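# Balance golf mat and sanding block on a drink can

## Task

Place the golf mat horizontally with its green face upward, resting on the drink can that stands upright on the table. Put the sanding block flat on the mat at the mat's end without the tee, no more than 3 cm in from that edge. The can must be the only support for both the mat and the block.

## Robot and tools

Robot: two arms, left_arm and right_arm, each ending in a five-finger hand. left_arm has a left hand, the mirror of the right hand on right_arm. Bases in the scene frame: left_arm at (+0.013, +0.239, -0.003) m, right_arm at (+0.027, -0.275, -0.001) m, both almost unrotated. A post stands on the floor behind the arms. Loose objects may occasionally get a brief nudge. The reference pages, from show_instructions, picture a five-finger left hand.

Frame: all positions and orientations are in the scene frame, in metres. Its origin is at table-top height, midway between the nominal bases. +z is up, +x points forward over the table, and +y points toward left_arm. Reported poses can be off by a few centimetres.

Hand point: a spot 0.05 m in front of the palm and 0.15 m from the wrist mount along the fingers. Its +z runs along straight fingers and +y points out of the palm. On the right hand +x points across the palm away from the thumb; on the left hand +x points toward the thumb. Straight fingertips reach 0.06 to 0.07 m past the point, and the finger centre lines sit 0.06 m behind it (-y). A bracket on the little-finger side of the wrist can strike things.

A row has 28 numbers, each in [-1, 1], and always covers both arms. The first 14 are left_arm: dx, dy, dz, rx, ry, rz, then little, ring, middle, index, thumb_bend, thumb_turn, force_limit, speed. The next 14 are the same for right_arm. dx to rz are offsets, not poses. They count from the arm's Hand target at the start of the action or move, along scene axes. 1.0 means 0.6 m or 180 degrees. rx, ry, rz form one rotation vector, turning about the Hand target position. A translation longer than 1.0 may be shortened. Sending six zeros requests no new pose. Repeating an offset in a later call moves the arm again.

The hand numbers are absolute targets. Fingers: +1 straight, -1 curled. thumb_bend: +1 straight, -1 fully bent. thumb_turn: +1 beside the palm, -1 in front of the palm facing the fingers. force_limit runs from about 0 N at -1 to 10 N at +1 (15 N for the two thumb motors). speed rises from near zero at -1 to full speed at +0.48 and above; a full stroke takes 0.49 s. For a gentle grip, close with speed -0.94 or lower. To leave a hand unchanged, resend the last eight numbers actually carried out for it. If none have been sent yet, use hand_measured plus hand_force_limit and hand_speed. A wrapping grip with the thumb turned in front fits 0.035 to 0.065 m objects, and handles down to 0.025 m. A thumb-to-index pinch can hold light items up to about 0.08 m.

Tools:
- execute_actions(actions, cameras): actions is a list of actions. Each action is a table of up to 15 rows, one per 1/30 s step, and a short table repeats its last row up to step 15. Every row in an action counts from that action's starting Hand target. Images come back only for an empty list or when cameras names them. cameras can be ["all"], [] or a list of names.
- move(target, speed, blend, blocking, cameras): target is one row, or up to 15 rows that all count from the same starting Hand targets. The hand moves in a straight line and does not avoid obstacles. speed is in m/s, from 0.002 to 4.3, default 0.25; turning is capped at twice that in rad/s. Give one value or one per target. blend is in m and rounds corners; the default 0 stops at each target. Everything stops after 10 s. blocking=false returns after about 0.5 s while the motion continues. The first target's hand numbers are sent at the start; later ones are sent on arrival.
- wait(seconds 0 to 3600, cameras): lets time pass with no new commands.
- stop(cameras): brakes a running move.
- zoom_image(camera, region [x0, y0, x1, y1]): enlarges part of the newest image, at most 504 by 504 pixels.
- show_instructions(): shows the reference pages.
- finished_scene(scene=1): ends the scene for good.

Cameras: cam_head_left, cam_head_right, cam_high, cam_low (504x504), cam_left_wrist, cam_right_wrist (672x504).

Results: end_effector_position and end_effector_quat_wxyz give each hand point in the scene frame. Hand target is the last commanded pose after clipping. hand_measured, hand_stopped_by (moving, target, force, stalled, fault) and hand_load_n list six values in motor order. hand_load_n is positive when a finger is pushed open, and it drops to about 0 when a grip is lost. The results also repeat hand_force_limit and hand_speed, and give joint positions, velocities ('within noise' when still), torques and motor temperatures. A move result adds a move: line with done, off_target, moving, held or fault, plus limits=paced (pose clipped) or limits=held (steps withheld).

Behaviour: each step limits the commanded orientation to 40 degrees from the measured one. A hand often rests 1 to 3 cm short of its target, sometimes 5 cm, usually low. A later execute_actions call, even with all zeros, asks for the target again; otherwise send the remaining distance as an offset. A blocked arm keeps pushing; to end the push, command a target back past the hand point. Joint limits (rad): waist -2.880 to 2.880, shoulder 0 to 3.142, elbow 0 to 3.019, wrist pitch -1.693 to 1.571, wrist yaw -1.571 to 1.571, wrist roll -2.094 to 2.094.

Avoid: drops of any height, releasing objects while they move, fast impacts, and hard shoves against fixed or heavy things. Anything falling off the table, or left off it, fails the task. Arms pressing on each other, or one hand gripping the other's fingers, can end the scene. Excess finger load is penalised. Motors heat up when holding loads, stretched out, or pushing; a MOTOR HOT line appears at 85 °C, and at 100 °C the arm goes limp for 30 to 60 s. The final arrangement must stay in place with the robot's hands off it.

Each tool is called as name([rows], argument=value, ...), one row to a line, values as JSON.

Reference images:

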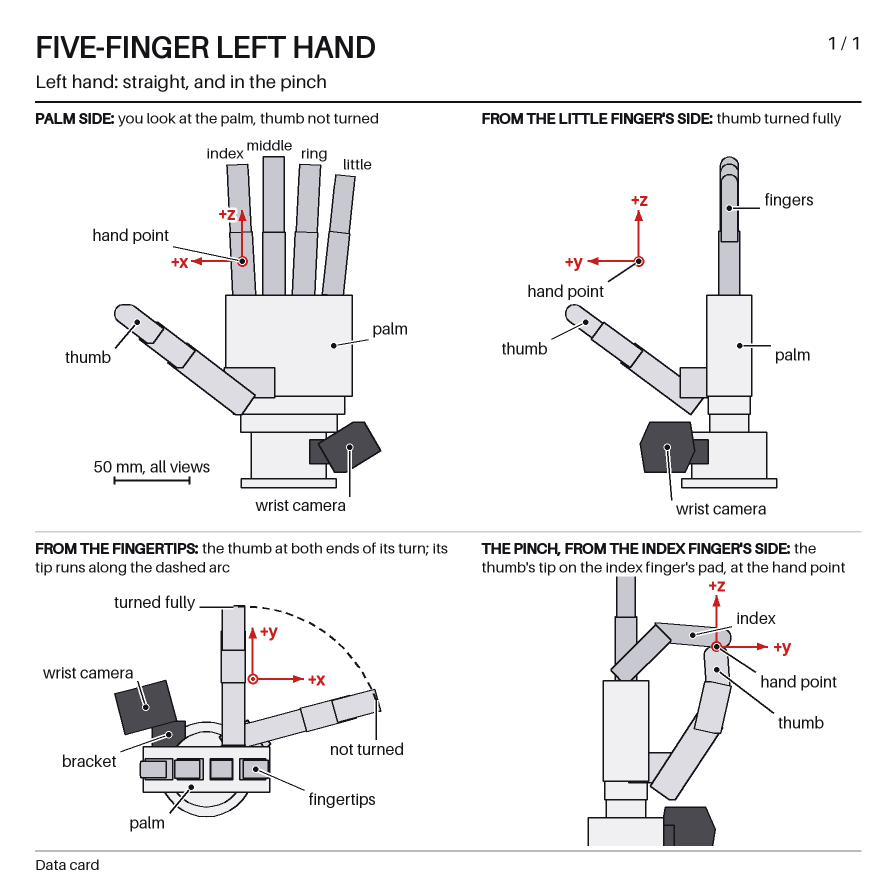

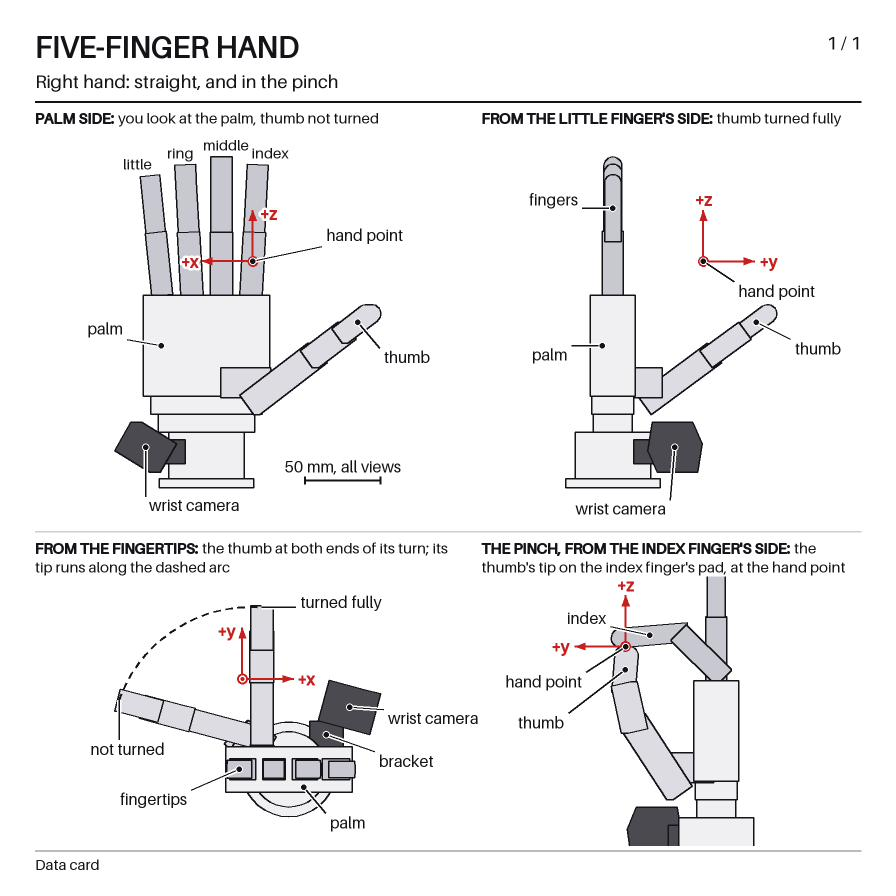

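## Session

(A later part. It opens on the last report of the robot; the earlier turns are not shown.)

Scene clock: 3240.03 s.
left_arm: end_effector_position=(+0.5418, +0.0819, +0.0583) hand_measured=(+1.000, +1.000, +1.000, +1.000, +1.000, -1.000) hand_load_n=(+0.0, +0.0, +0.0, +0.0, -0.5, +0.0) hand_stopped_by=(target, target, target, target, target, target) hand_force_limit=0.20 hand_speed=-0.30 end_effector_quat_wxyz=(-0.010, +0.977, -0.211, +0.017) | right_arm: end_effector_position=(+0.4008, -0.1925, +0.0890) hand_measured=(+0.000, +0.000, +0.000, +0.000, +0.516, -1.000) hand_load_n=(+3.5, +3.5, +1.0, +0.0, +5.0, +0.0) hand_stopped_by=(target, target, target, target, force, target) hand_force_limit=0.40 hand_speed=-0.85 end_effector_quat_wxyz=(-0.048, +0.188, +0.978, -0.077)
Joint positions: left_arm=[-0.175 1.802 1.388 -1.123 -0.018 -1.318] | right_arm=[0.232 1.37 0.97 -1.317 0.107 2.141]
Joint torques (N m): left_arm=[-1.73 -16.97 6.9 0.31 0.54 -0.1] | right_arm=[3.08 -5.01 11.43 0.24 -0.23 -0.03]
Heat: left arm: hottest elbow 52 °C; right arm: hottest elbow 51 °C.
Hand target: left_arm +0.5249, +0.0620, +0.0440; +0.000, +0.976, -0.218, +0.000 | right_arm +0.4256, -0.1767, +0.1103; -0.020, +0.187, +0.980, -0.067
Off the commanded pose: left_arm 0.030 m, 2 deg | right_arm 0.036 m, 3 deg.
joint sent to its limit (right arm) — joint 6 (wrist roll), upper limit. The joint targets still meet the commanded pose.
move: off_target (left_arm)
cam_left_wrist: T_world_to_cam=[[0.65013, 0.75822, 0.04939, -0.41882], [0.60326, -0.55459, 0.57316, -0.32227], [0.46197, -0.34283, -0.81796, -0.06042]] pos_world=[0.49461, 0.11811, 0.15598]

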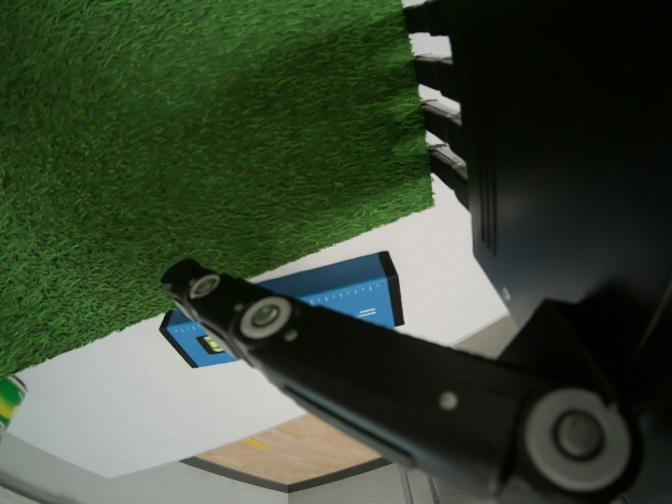

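move([
  [-0.022,-0.045,0,0,0,0,1,1,1,1,1,-1,0.2,-0.3,0,0,0.0,0,0,0,0,0,0,0,-0.4,-1,0.4,-0.85],
  [-0.022,-0.045,0.09,-0.006,-0.016,0,1,1,1,1,1,-1,0.2,-0.3,0,0,0.0,0,0,0,0,0,0,0,-0.4,-1,0.4,-0.85],
], cameras=["cam_left_wrist","cam_high","cam_low"], speed=[0.08,0.06])

Scene clock: 3250.87 s.
left_arm: end_effector_position=(+0.5276, +0.0805, +0.0703) hand_measured=(+1.000, +1.000, +1.000, +1.000, +1.000, -1.000) hand_load_n=(+0.0, +0.0, +0.0, +0.0, +0.0, +0.0) hand_stopped_by=(target, target, target, target, target, target) hand_force_limit=0.20 hand_speed=-0.30 end_effector_quat_wxyz=(-0.022, +0.980, -0.199, +0.015) | right_arm: end_effector_position=(+0.3998, -0.1957, +0.0887) hand_measured=(+0.000, +0.000, +0.000, +0.000, +0.516, -1.000) hand_load_n=(+5.5, +6.0, +2.5, +1.5, +6.5, -1.0) hand_stopped_by=(target, target, target, target, force, target) hand_force_limit=0.40 hand_speed=-0.85 end_effector_quat_wxyz=(-0.048, +0.186, +0.978, -0.085)
Joint positions: left_arm=[-0.192 1.753 1.357 -1.144 -0.043 -1.359] | right_arm=[0.232 1.37 0.97 -1.322 0.123 2.138]
Joint torques (N m): left_arm=[-4.37 -21.13 9.5 -1.1 1.65 -0.18] | right_arm=[3.72 -5.54 11.45 0.42 -0.78 0.09]
Heat: left arm: hottest elbow 50 °C; right arm: hottest elbow 51 °C.
Hand target: left_arm +0.5118, +0.0350, +0.0981; +0.004, +0.976, -0.218, +0.026 | right_arm +0.4256, -0.1766, +0.1103; -0.020, +0.187, +0.980, -0.067
Off the commanded pose: left_arm 0.056 m, 4 deg | right_arm 0.039 m, 4 deg.
joint sent to its limit (right arm) — joint 6 (wrist roll), upper limit. The joint targets still meet the commanded pose.
move: off_target (left_arm)
cam_left_wrist: T_world_to_cam=[[0.6312, 0.77251, 0.06934, -0.40181], [0.61519, -0.55309, 0.56182, -0.32695], [0.47236, -0.31196, -0.82435, -0.05202]] pos_world=[0.47933, 0.11334, 0.16866]
Images, in order (width x height): cam_high 504x504, cam_low 504x504, cam_left_wrist 672x504.

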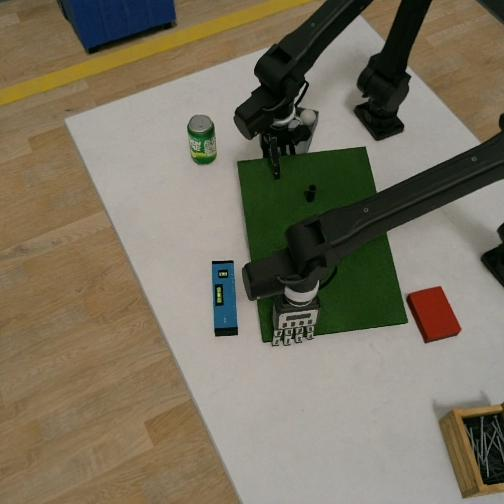

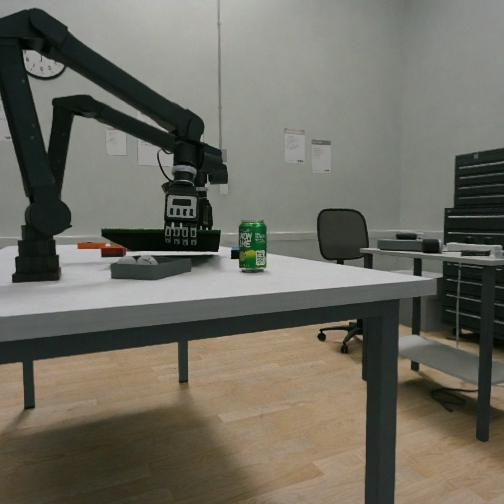

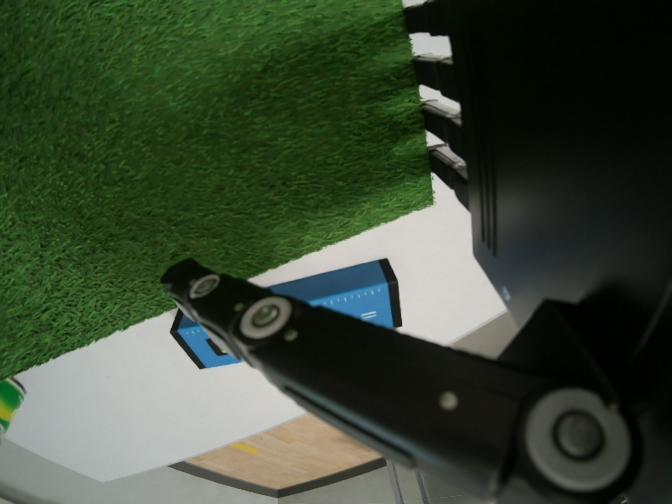

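move([
  [0.03,0,0.08,0,-0.016,0,1,1,1,1,1,-1,0.2,-0.3,0.0,0,0.01,0,0,0,0,0,0,0,-0.4,-1,0.4,-0.85],
], cameras=["cam_left_wrist","cam_high","cam_low"], speed=[0.06])

zoom_image(camera="cam_low", region=[80, 200, 280, 290])

Scene clock: 3261.20 s.
left_arm: end_effector_position=(+0.5199, +0.0853, +0.0877) hand_measured=(+1.000, +1.000, +1.000, +1.000, +1.000, -1.000) hand_load_n=(+0.0, +0.5, +0.0, +0.0, -0.5, +0.0) hand_stopped_by=(target, target, target, target, target, target) hand_force_limit=0.20 hand_speed=-0.30 end_effector_quat_wxyz=(-0.029, +0.980, -0.196, +0.006) | right_arm: end_effector_position=(+0.3982, -0.1943, +0.0937) hand_measured=(+0.000, +0.000, +0.000, +0.000, +0.516, -1.000) hand_load_n=(+6.0, +7.5, +3.5, +2.5, +7.0, -2.5) hand_stopped_by=(target, target, target, target, force, target) hand_force_limit=0.40 hand_speed=-0.85 end_effector_quat_wxyz=(-0.050, +0.180, +0.979, -0.082)
Joint positions: left_arm=[-0.192 1.727 1.374 -1.207 -0.059 -1.366] | right_arm=[0.232 1.362 0.976 -1.337 0.118 2.127]
Joint torques (N m): left_arm=[-4.13 -21.42 14.87 -1.26 1.86 -0.05] | right_arm=[3.37 -5.07 11.75 0.59 -0.61 0.14]
Heat: left arm: hottest elbow 50 °C; right arm: hottest elbow 51 °C.
Hand target: left_arm +0.5298, +0.0351, +0.1460; -0.002, +0.975, -0.218, +0.051 | right_arm +0.4256, -0.1766, +0.1163; -0.020, +0.187, +0.980, -0.067
Off the commanded pose: left_arm 0.078 m, 7 deg | right_arm 0.040 m, 4 deg.
joint sent to its limit (right arm) — joint 6 (wrist roll), upper limit. The joint targets still meet the commanded pose.
move: off_target (left_arm, right_arm)
cam_left_wrist: T_world_to_cam=[[0.62711, 0.7754, 0.07412, -0.40037], [0.62784, -0.55949, 0.5411, -0.33364], [0.46104, -0.2928, -0.83768, -0.02706]] pos_world=[0.47302, 0.11586, 0.18754]
Images, in order (width x height): cam_high 504x504, cam_low 504x504, cam_left_wrist 672x504.

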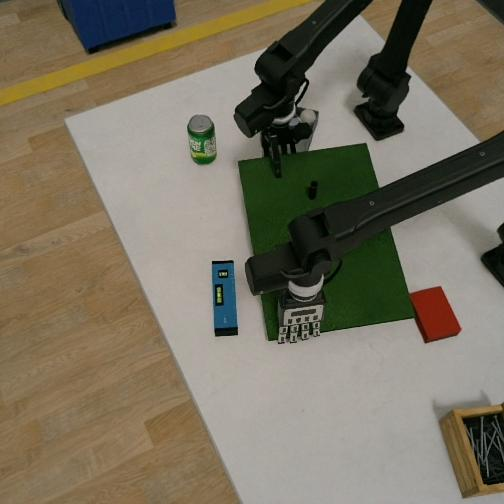

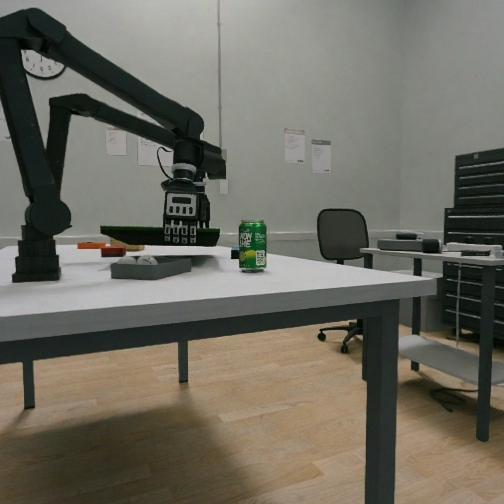

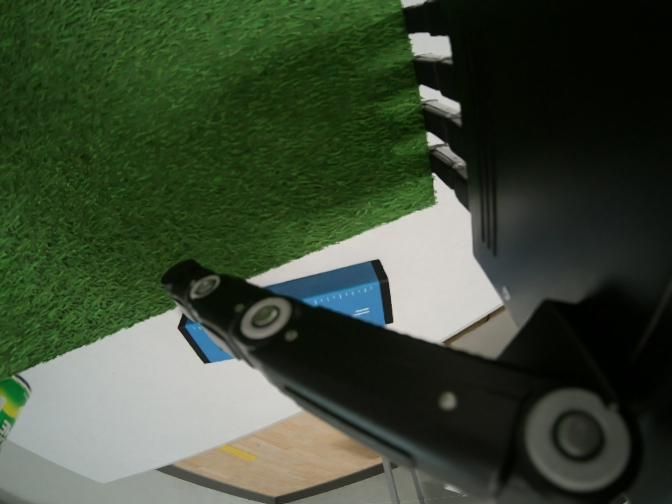

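Scaled by 2.520.

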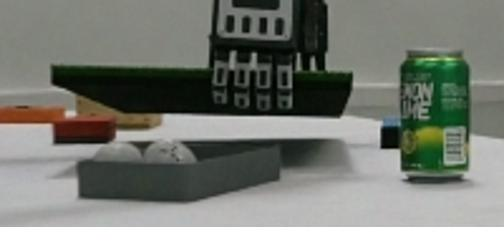

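move([
  [0.0,0,0.035,0,0,0,1,1,1,1,1,-1,0.2,-0.3,0.0,0,0.02,0,0,0,0,0,0,0,-0.4,-1,0.4,-0.85],
  [0.075,-0.026,0.04,0,0,0,1,1,1,1,1,-1,0.2,-0.3,0.075,-0.026,0.02,0,0,0,0,0,0,0,-0.4,-1,0.4,-0.85],
], cameras=["cam_left_wrist","cam_high","cam_low"], speed=[0.06])

zoom_image(camera="cam_low", region=[80, 200, 280, 290])

speed must be one number or one for each of the 2 targets, got a list of 1; nothing of the call was run

Scaled by 2.520.

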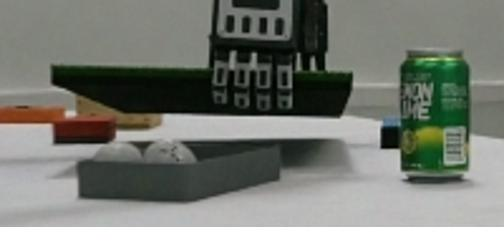

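move([
  [0,0,0.035,0,0,0,1,1,1,1,1,-1,0.2,-0.3,0,0,0.02,0,0,0,0,0,0,0,-0.4,-1,0.4,-0.85],
  [0.075,-0.026,0.04,0,0,0,1,1,1,1,1,-1,0.2,-0.3,0.075,-0.026,0.02,0,0,0,0,0,0,0,-0.4,-1,0.4,-0.85],
], speed=0.06, cameras=["cam_left_wrist","cam_high","cam_low"])

zoom_image(camera="cam_low", region=[80, 200, 280, 290])

Scene clock: 3326.47 s.
left_arm: end_effector_position=(+0.5675, +0.0760, +0.1243) hand_measured=(+1.000, +1.000, +1.000, +1.000, +1.000, -1.000) hand_load_n=(+0.0, +0.0, +0.5, +0.0, +0.0, +0.0) hand_stopped_by=(target, target, target, target, target, target) hand_force_limit=0.20 hand_speed=-0.30 end_effector_quat_wxyz=(-0.029, +0.980, -0.195, +0.018) | right_arm: end_effector_position=(+0.4452, -0.2059, +0.1164) hand_measured=(+0.000, +0.000, +0.000, +0.000, +0.516, -1.000) hand_load_n=(+6.5, +7.5, +3.5, +3.5, +7.5, -3.0) hand_stopped_by=(target, target, target, target, force, target) hand_force_limit=0.40 hand_speed=-0.85 end_effector_quat_wxyz=(-0.040, +0.185, +0.979, -0.075)
Joint positions: left_arm=[-0.192 1.804 1.579 -1.31 -0.058 -1.369] | right_arm=[0.179 1.438 1.115 -1.37 0.118 2.082]
Joint torques (N m): left_arm=[-4.66 -20.13 15.86 -1.21 1.78 -0.11] | right_arm=[3.49 -5.01 11.54 0.47 -0.15 0.26]
Motor temperatures (°C): left_arm=[32 33 57 30 45 33] | right_arm=[30 34 50 32 33 31]
Heat: left arm: hottest elbow 57 °C; right arm: hottest elbow 50 °C.
Hand target: left_arm +0.5747, +0.0194, +0.1700; -0.002, +0.975, -0.218, +0.051 | right_arm +0.4705, -0.1923, +0.1281; -0.020, +0.187, +0.980, -0.067
Off the commanded pose: left_arm 0.073 m, 6 deg | right_arm 0.031 m, 2 deg.
move: off_target (left_arm, right_arm)
cam_left_wrist: T_world_to_cam=[[0.62315, 0.77752, 0.08453, -0.42487], [0.61619, -0.55465, 0.55917, -0.38451], [0.48165, -0.29636, -0.82473, -0.03416]] pos_world=[0.51814, 0.10696, 0.22275]
Images, in order (width x height): cam_high 504x504, cam_low 504x504, cam_left_wrist 672x504.

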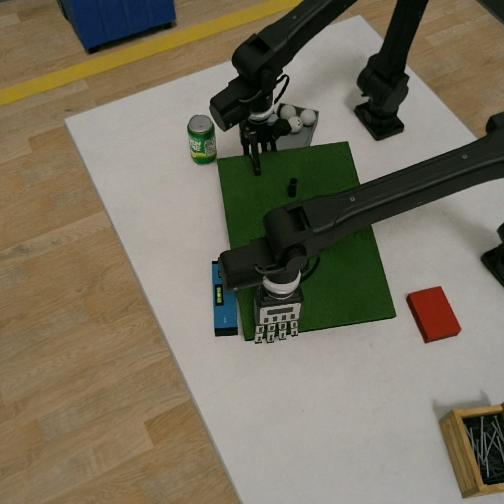

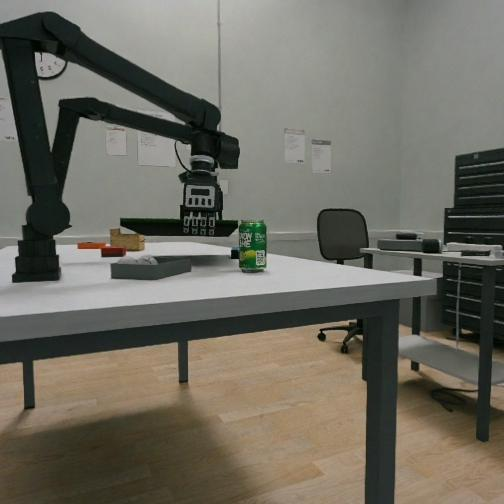

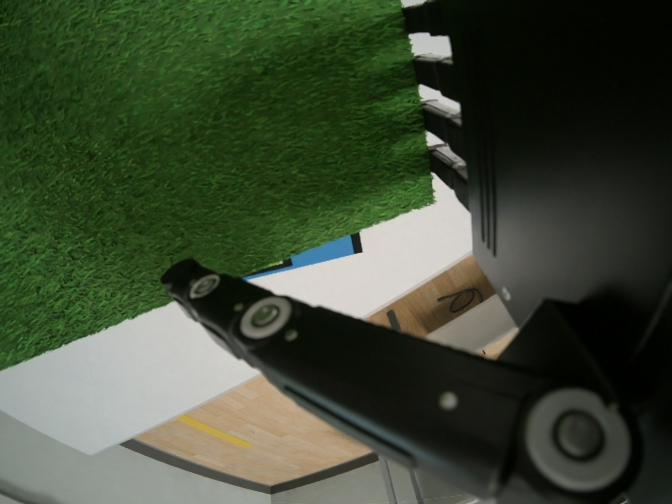

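Scaled by 2.520.

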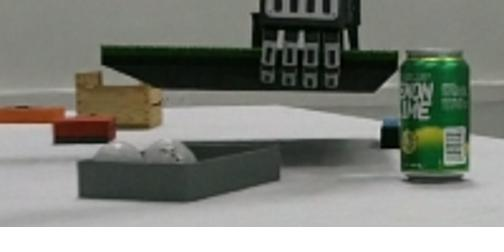

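move(target=[0.079,-0.028,0,0,0,0,1,1,1,1,1,-1,0.2,-0.3,0.079,-0.026,0,0,0,0,0,0,0,0,-0.4,-1,0.4,-0.85], speed=0.06, cameras=["cam_left_wrist","cam_high","cam_low"])

zoom_image(camera="cam_low", region=[80, 200, 280, 290])

zoom_image(camera="cam_high", region=[160, 220, 420, 370])

Scene clock: 3429.77 s.
left_arm: end_effector_position=(+0.6052, +0.0038, +0.1525) hand_measured=(+1.000, +1.000, +1.000, +1.000, +1.000, -1.000) hand_load_n=(+0.0, +0.0, +0.0, +0.0, +0.0, +0.0) hand_stopped_by=(target, target, target, target, target, target) hand_force_limit=0.20 hand_speed=-0.30 end_effector_quat_wxyz=(-0.001, +0.973, -0.228, +0.036) | right_arm: end_effector_position=(+0.5013, -0.2138, +0.1108) hand_measured=(+0.000, +0.000, +0.000, +0.000, +0.514, -1.000) hand_load_n=(+5.5, +1.5, +0.0, +0.0, +5.0, -2.5) hand_stopped_by=(target, target, target, target, force, target) hand_force_limit=0.40 hand_speed=-0.85 end_effector_quat_wxyz=(-0.037, +0.190, +0.979, -0.069)
Joint positions: left_arm=[-0.278 1.922 1.815 -1.392 -0.005 -1.387] | right_arm=[0.141 1.575 1.252 -1.359 0.112 2.052]
Joint torques (N m): left_arm=[1.85 -20.48 13.14 -0.21 -0.04 0] | right_arm=[1.55 -7.77 10.99 -0.21 0.2 0.07]
Motor temperatures (°C): left_arm=[32 35 57 30 45 33] | right_arm=[30 34 52 32 32 31]
Heat: left arm: hottest elbow 57 °C; right arm: hottest elbow 52 °C.
Hand target: left_arm +0.6222, +0.0026, +0.1702; -0.002, +0.975, -0.218, +0.051 | right_arm +0.5180, -0.2078, +0.1284; -0.020, +0.187, +0.980, -0.067
Off the commanded pose: left_arm 0.024 m, 2 deg | right_arm 0.025 m, 2 deg.
move: off_target (left_arm, right_arm)
cam_left_wrist: T_world_to_cam=[[0.6743, 0.73654, 0.05324, -0.42063], [0.56398, -0.56018, 0.60673, -0.43923], [0.4767, -0.3791, -0.79312, -0.05191]] pos_world=[0.5561, 0.04408, 0.24772]
Images, in order (width x height): cam_high 504x504, cam_low 504x504, cam_left_wrist 672x504.

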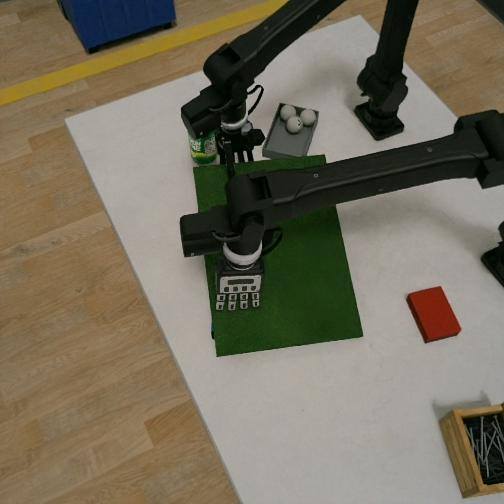

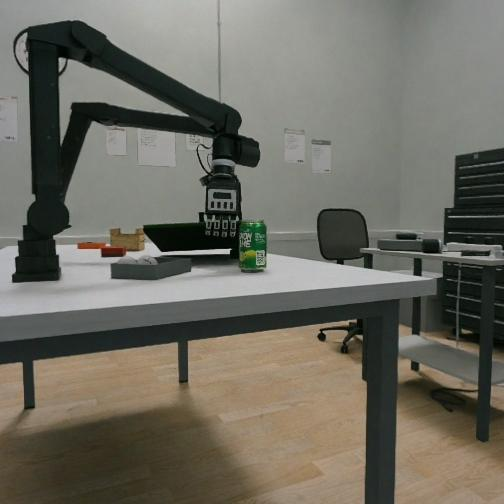

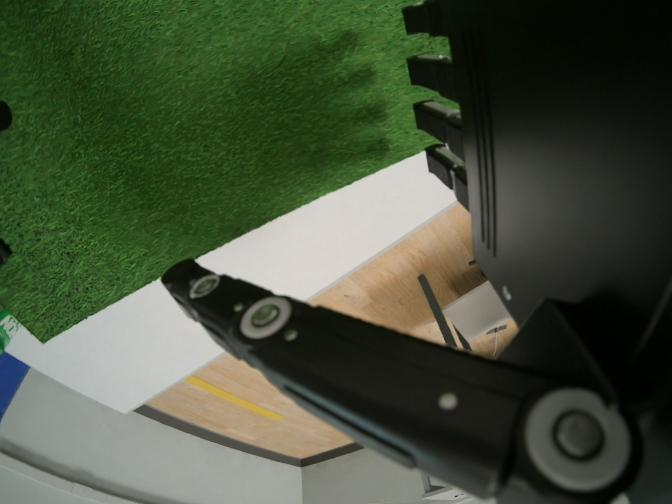

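Scaled by 2.520.

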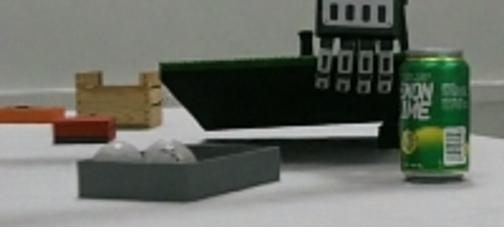

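Scaled by 1.938.

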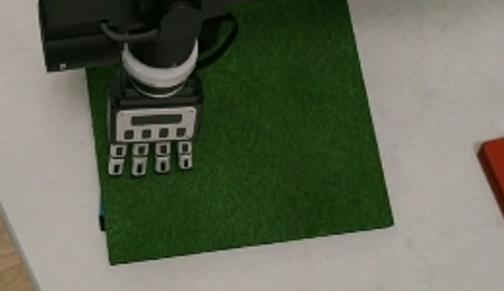

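move([
  [0,0,0.03,0,0,0,1,1,1,1,1,-1,0.2,-0.3,0,0,-0.02,0,0,0,0,0,0,0,-0.4,-1,0.4,-0.85],
  [0.022,0.312,-0.033,0,0,0,0,0,0,0,1,-1,0.2,-0.3,-0.003,-0.008,-0.09,0,0,0,0,0,0,0,-0.4,-1,0.4,-0.85],
], speed=[0.1,0.15], cameras=["cam_left_wrist","cam_high","cam_low"])

zoom_image(camera="cam_low", region=[100, 200, 280, 290])

zoom_image(camera="cam_high", region=[160, 240, 400, 400])

Scene clock: 3507.23 s.
left_arm: end_effector_position=(+0.6368, +0.1888, +0.1581) hand_measured=(+0.000, +0.000, +0.000, +0.000, +1.000, -1.000) hand_load_n=(+0.0, +0.0, +0.0, +0.0, +0.0, +0.0) hand_stopped_by=(target, target, target, target, target, target) hand_force_limit=0.20 hand_speed=-0.30 end_effector_quat_wxyz=(-0.003, +0.975, -0.214, +0.054) | right_arm: end_effector_position=(+0.5224, -0.2118, +0.0853) hand_measured=(+0.000, +0.000, +0.000, +0.000, +0.514, -1.000) hand_load_n=(+5.5, +4.0, +0.5, +0.0, +5.0, -3.0) hand_stopped_by=(target, target, target, target, force, target) hand_force_limit=0.40 hand_speed=-0.85 end_effector_quat_wxyz=(-0.005, +0.188, +0.980, -0.061)
Joint positions: left_arm=[0.034 1.915 1.815 -1.365 0.021 -1.103] | right_arm=[0.141 1.608 1.215 -1.222 0.114 2.046]
Joint torques (N m): left_arm=[1.44 -20.07 8.88 0.83 0.05 0.2] | right_arm=[2.02 -8.47 6.53 -0.17 0.24 0.04]
Motor temperatures (°C): left_arm=[32 34 54 30 38 33] | right_arm=[29 35 47 32 32 31]
Heat: left arm: hottest elbow 54 °C; right arm: hottest elbow 47 °C.
Hand target: left_arm +0.6354, +0.1899, +0.1504; -0.002, +0.975, -0.218, +0.051 | right_arm +0.5162, -0.2126, +0.0744; -0.020, +0.187, +0.980, -0.067
Off the commanded pose: left_arm 0.008 m, 1 deg | right_arm 0.013 m, 2 deg.
move: off_target (right_arm)
cam_left_wrist: T_world_to_cam=[[0.65159, 0.75501, 0.07349, -0.57078], [0.55684, -0.54184, 0.62956, -0.3593], [0.51514, -0.36929, -0.77347, -0.02186]] pos_world=[0.58325, 0.22819, 0.25123]
Images, in order (width x height): cam_high 504x504, cam_low 504x504, cam_left_wrist 672x504.

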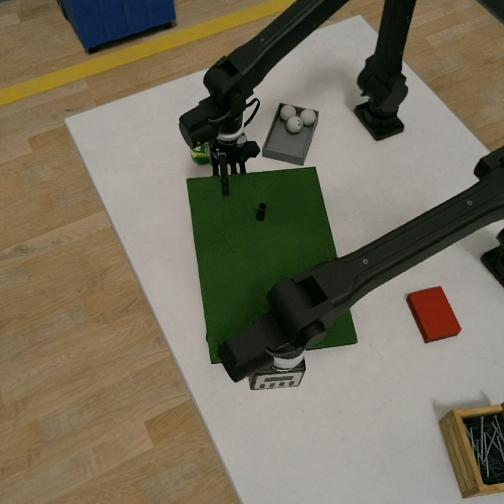

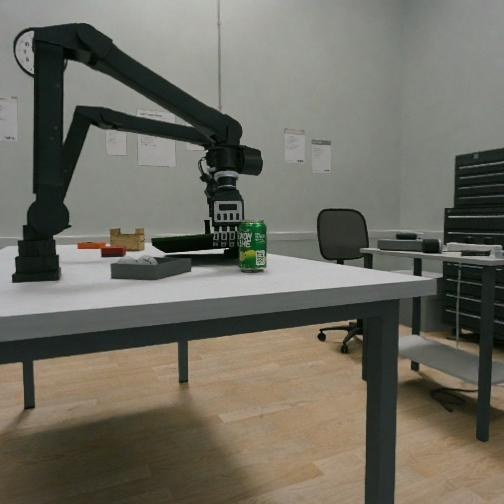

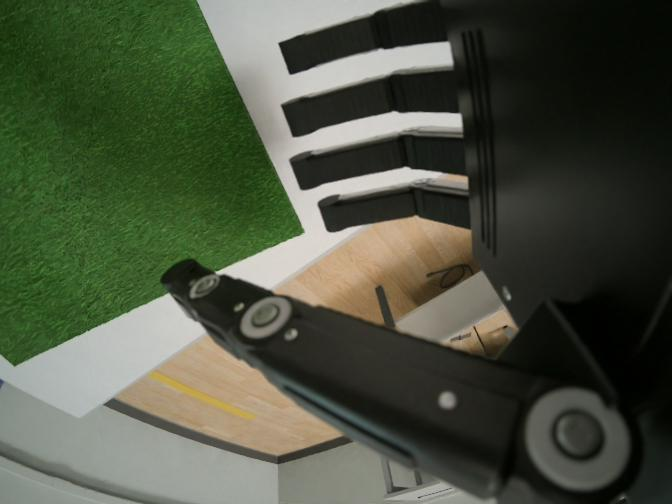

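Scaled by 2.800.

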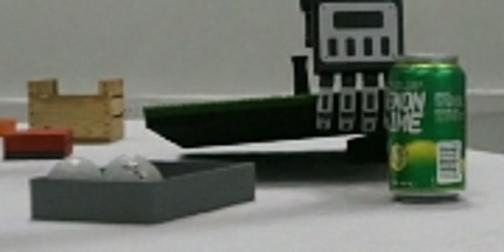

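Scaled by 2.100.

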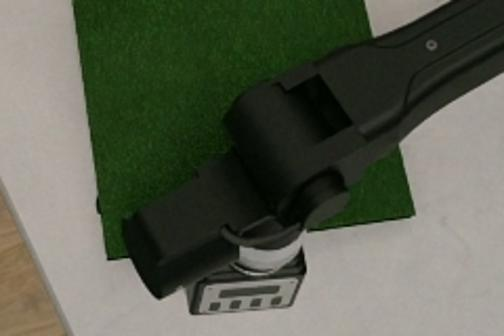

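wait(seconds=0.1, cameras=["cam_right_wrist","cam_head_right","cam_head_left"])

zoom_image(camera="cam_head_right", region=[220, 120, 504, 404])

Scene clock: 3528.60 s.
left_arm: end_effector_position=(+0.6368, +0.1888, +0.1581) hand_measured=(+0.000, +0.000, +0.000, +0.000, +1.000, -1.000) hand_load_n=(+0.0, +0.0, +0.0, +0.0, +0.0, +0.0) hand_stopped_by=(target, target, target, target, target, target) hand_force_limit=0.20 hand_speed=-0.30 end_effector_quat_wxyz=(-0.003, +0.975, -0.214, +0.054) | right_arm: end_effector_position=(+0.5224, -0.2118, +0.0853) hand_measured=(+0.000, +0.000, +0.000, +0.000, +0.514, -1.000) hand_load_n=(+5.5, +4.0, +0.5, +0.0, +5.5, -3.0) hand_stopped_by=(target, target, target, target, force, target) hand_force_limit=0.40 hand_speed=-0.85 end_effector_quat_wxyz=(-0.005, +0.188, +0.980, -0.061)
Joint positions: left_arm=[0.034 1.915 1.815 -1.365 0.021 -1.103] | right_arm=[0.141 1.608 1.215 -1.222 0.114 2.046]
Joint torques (N m): left_arm=[1.44 -20.13 8.91 0.84 0.05 0.2] | right_arm=[1.61 -7.12 6.19 -0.28 0.2 -0.07]
Heat: left arm: hottest elbow 52 °C; right arm: hottest elbow 46 °C.
Hand target: left_arm +0.6354, +0.1899, +0.1504; -0.002, +0.975, -0.218, +0.051 | right_arm +0.5162, -0.2126, +0.0744; -0.020, +0.187, +0.980, -0.067
Off the commanded pose: left_arm 0.008 m, 1 deg | right_arm 0.013 m, 2 deg.
wait: 0.10 s; at rest from the start
cam_right_wrist: T_world_to_cam=[[0.11868, 0.98984, -0.07837, 0.14756], [0.86834, -0.06519, 0.49166, -0.50843], [0.48156, -0.1264, -0.86725, -0.08814]] pos_world=[0.46642, -0.19034, 0.1851]
Images, in order (width x height): cam_head_left 504x504, cam_head_right 504x504, cam_right_wrist 672x504.

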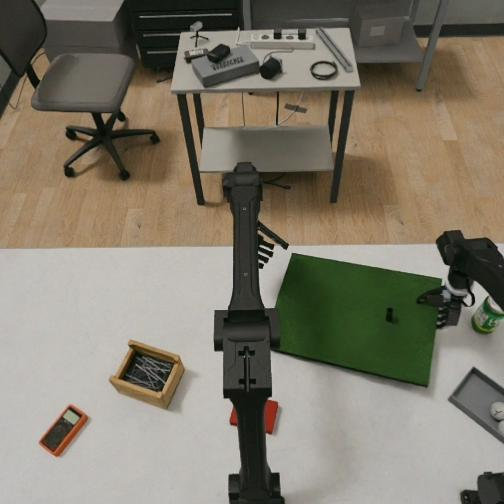

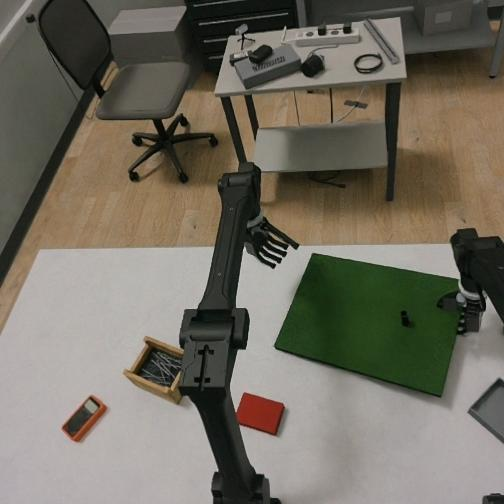

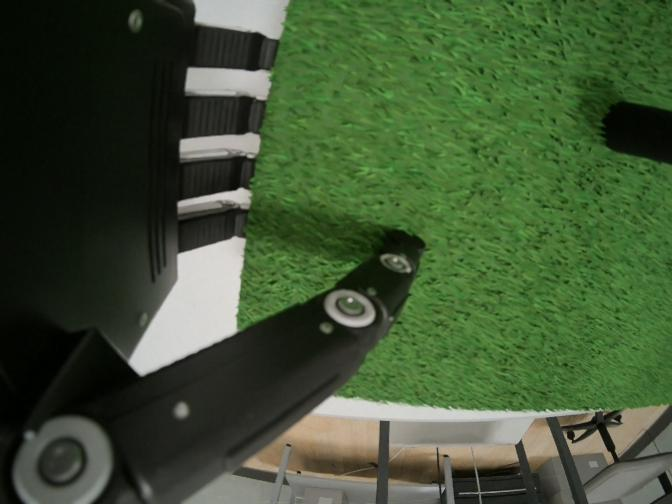

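Scaled by 1.775.

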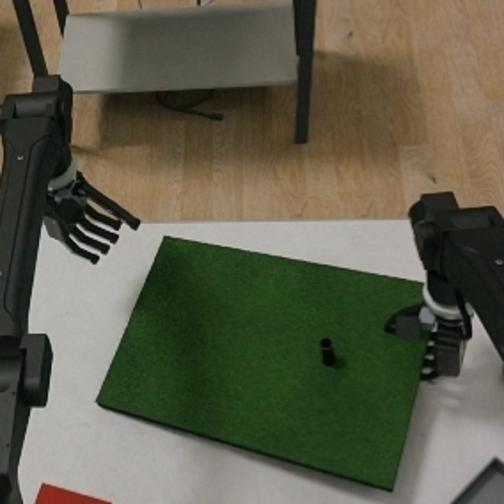

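move(target=[0,0,0,0,0,0,0,0,0,0,1,-1,0.2,-0.3,0.003,0.012,-0.07,0,0,0,0,0,0,0,-0.4,-1,0.4,-0.85], speed=0.05, cameras=["cam_left_wrist","cam_high","cam_low","cam_head_left"])

zoom_image(camera="cam_low", region=[100, 200, 280, 290])

zoom_image(camera="cam_high", region=[160, 240, 400, 400])

Scene clock: 3547.97 s.
left_arm: end_effector_position=(+0.6368, +0.1888, +0.1581) hand_measured=(+0.000, +0.000, +0.000, +0.000, +1.000, -1.000) hand_load_n=(+0.0, +0.0, +0.0, +0.0, +0.0, +0.0) hand_stopped_by=(target, target, target, target, target, target) hand_force_limit=0.20 hand_speed=-0.30 end_effector_quat_wxyz=(-0.003, +0.975, -0.214, +0.054) | right_arm: end_effector_position=(+0.5321, -0.2082, +0.0543) hand_measured=(+0.000, +0.000, +0.000, +0.000, +0.514, -1.000) hand_load_n=(+5.5, +6.0, +2.5, +1.5, +5.5, -3.0) hand_stopped_by=(target, target, target, target, force, target) hand_force_limit=0.40 hand_speed=-0.85 end_effector_quat_wxyz=(+0.006, +0.194, +0.980, -0.049)
Joint positions: left_arm=[0.034 1.915 1.815 -1.365 0.021 -1.103] | right_arm=[0.141 1.649 1.172 -1.11 0.097 2.055]
Joint torques (N m): left_arm=[1.44 -20.07 8.9 0.83 0.05 0.19] | right_arm=[2.08 -6.71 5.63 -0.12 0.76 0.08]
Heat: left arm: hottest elbow 51 °C; right arm: hottest elbow 45 °C.
Hand target: left_arm +0.6354, +0.1899, +0.1504; -0.002, +0.975, -0.218, +0.051 | right_arm +0.5179, -0.2054, +0.0323; -0.020, +0.187, +0.980, -0.067
Off the commanded pose: left_arm 0.008 m, 1 deg | right_arm 0.026 m, 4 deg.
move: off_target (right_arm)
cam_left_wrist: T_world_to_cam=[[0.65159, 0.75501, 0.07349, -0.57078], [0.55684, -0.54184, 0.62956, -0.3593], [0.51514, -0.36929, -0.77347, -0.02186]] pos_world=[0.58325, 0.22819, 0.25123]
Images, in order (width x height): cam_head_left 504x504, cam_high 504x504, cam_low 504x504, cam_left_wrist 672x504.

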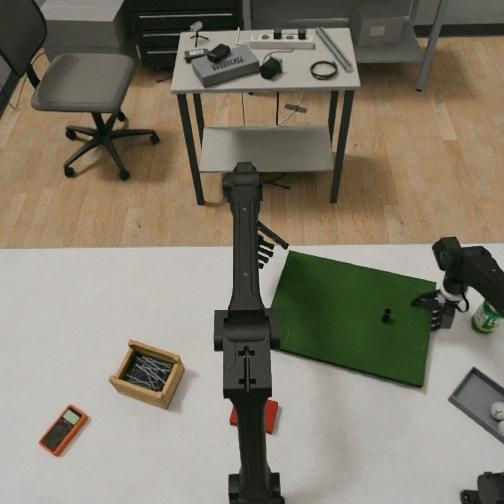

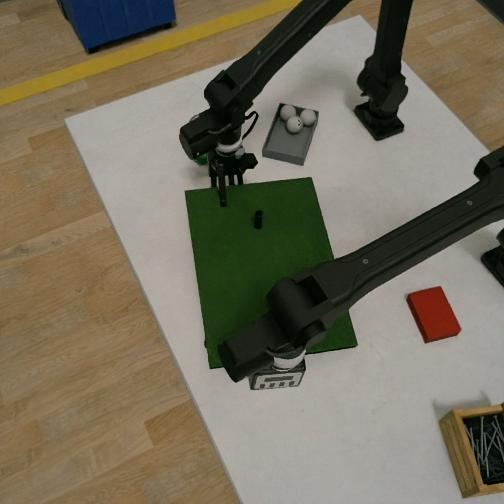

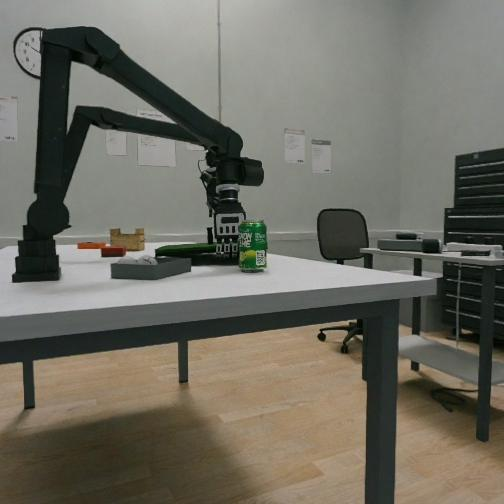

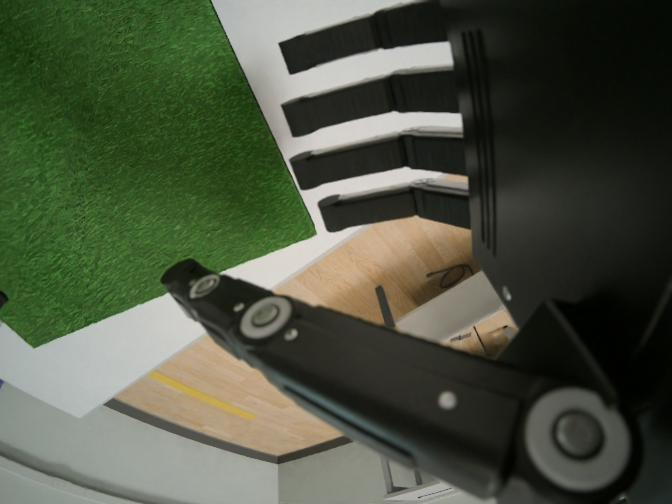

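Scaled by 2.800.

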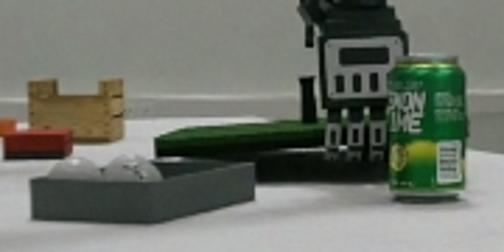

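Scaled by 2.100.

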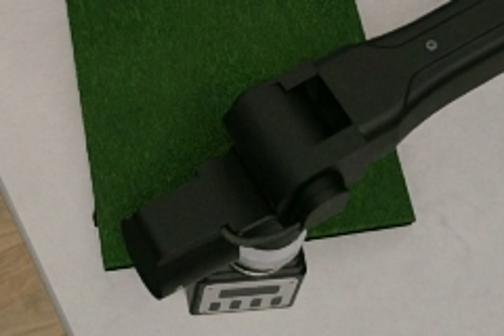

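move(target=[0,0,0,0,0,0,0,0,0,0,1,-1,0.2,-0.3,-0.003,0.01,-0.035,0,0,0,0,0,0,0,-0.4,-1,0.4,-0.85], speed=0.05, cameras=["cam_left_wrist","cam_high","cam_low","cam_head_left","cam_head_right"])

zoom_image(camera="cam_low", region=[140, 220, 280, 280])

zoom_image(camera="cam_head_right", region=[260, 230, 480, 400])

zoom_image(camera="cam_left_wrist", region=[200, 40, 480, 260])

Scene clock: 3561.20 s.
left_arm: end_effector_position=(+0.6368, +0.1888, +0.1581) hand_measured=(+0.000, +0.000, +0.000, +0.000, +1.000, -1.000) hand_load_n=(+0.0, +0.0, +0.0, +0.0, +0.0, +0.0) hand_stopped_by=(target, target, target, target, target, target) hand_force_limit=0.20 hand_speed=-0.30 end_effector_quat_wxyz=(-0.003, +0.975, -0.214, +0.054) | right_arm: end_effector_position=(+0.5351, -0.2056, +0.0471) hand_measured=(+0.000, +0.000, +0.000, +0.000, +0.514, -1.000) hand_load_n=(+3.0, +4.5, +2.5, +3.5, +5.5, -3.0) hand_stopped_by=(target, target, target, target, force, target) hand_force_limit=0.40 hand_speed=-0.85 end_effector_quat_wxyz=(+0.015, +0.195, +0.980, -0.044)
Joint positions: left_arm=[0.034 1.915 1.815 -1.365 0.021 -1.103] | right_arm=[0.145 1.654 1.154 -1.067 0.094 2.06]
Joint torques (N m): left_arm=[1.32 -20.01 8.88 0.85 0.04 0.2] | right_arm=[3.02 -5.71 4.62 0.2 0.94 0.17]
Heat: left arm: hottest elbow 50 °C; right arm: hottest elbow 44 °C.
Hand target: left_arm +0.6354, +0.1899, +0.1504; -0.002, +0.975, -0.218, +0.051 | right_arm +0.5161, -0.1995, +0.0113; -0.020, +0.187, +0.980, -0.067
Off the commanded pose: left_arm 0.008 m, 1 deg | right_arm 0.041 m, 5 deg.
move: off_target (right_arm)
cam_left_wrist: T_world_to_cam=[[0.65159, 0.75501, 0.07349, -0.57078], [0.55684, -0.54184, 0.62956, -0.3593], [0.51514, -0.36929, -0.77347, -0.02186]] pos_world=[0.58325, 0.22819, 0.25123]
Images, in order (width x height): cam_head_left 504x504, cam_head_right 504x504, cam_high 504x504, cam_low 504x504, cam_left_wrist 672x504.

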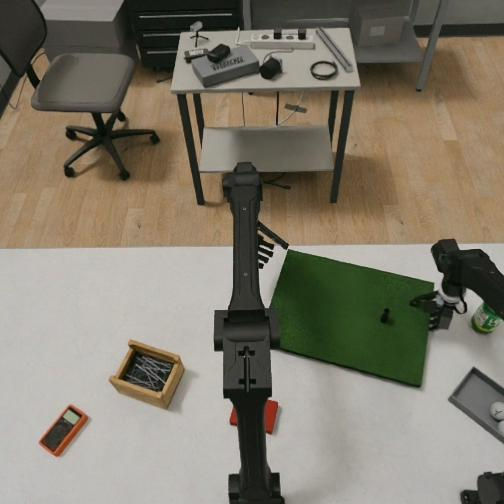

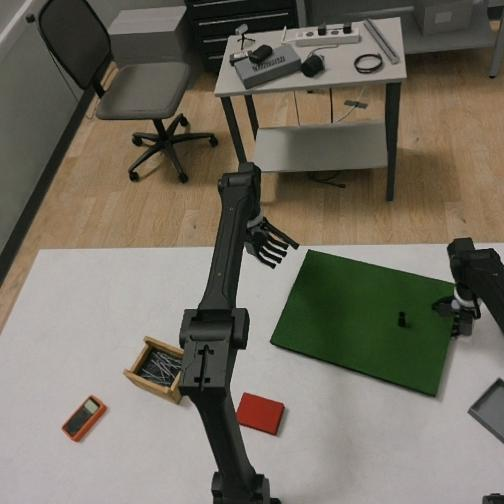

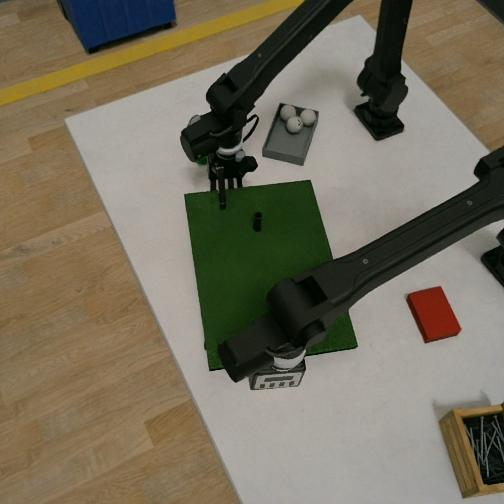

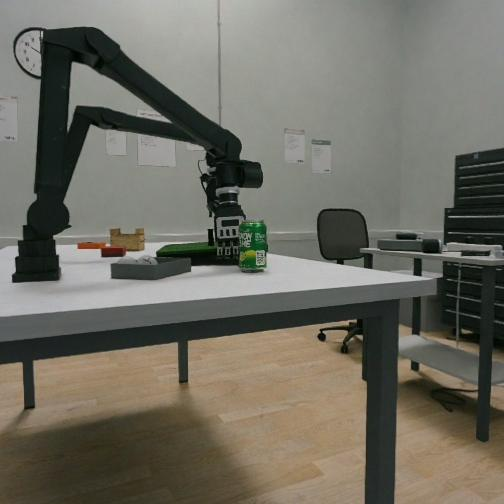

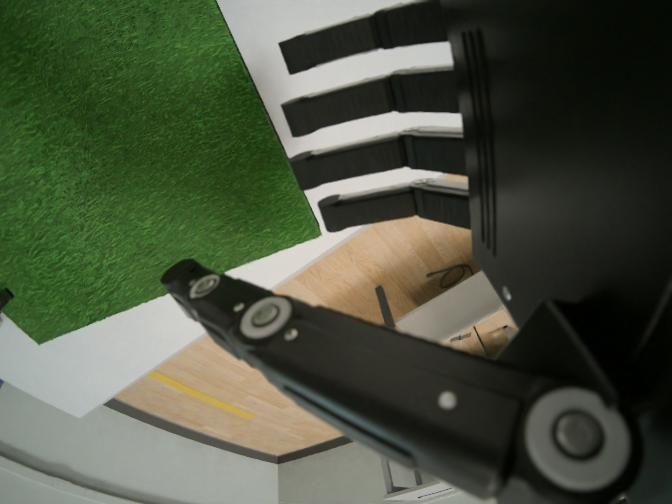

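Scaled by 3.600.

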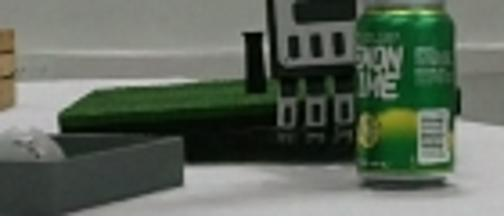

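Scaled by 2.291.

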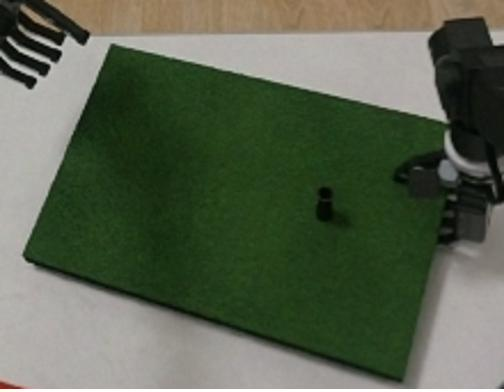

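Scaled by 1.800 from the camera's image (finer frame: 960x720).

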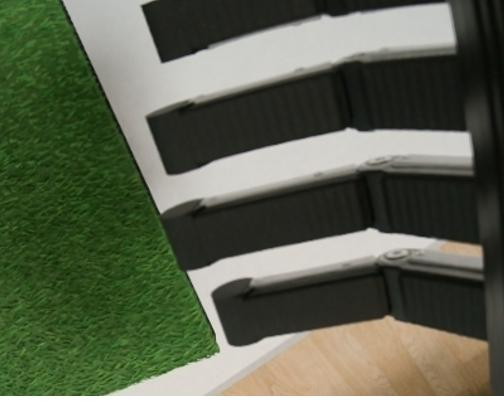

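zoom_image(camera="cam_head_left", region=[260, 310, 360, 390])

zoom_image(camera="cam_high", region=[300, 310, 380, 370])

zoom_image(camera="cam_head_right", region=[250, 310, 350, 390])

Scaled by 5.040.

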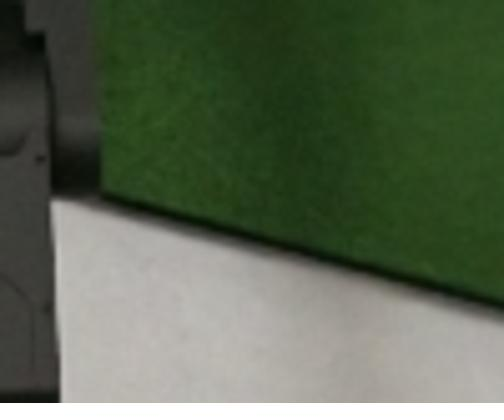

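Scaled by 6.300.

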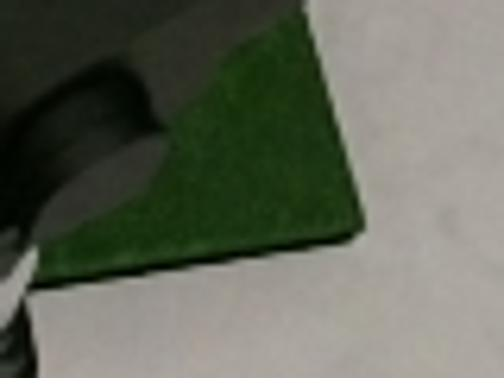

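Scaled by 5.040.

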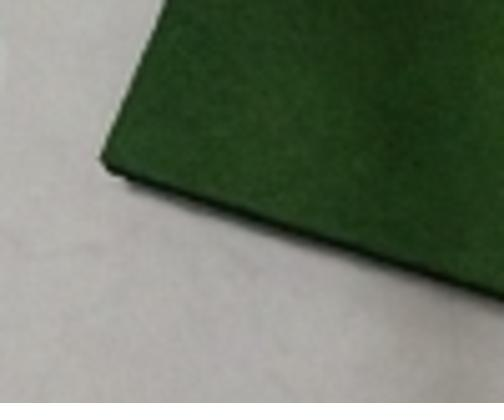

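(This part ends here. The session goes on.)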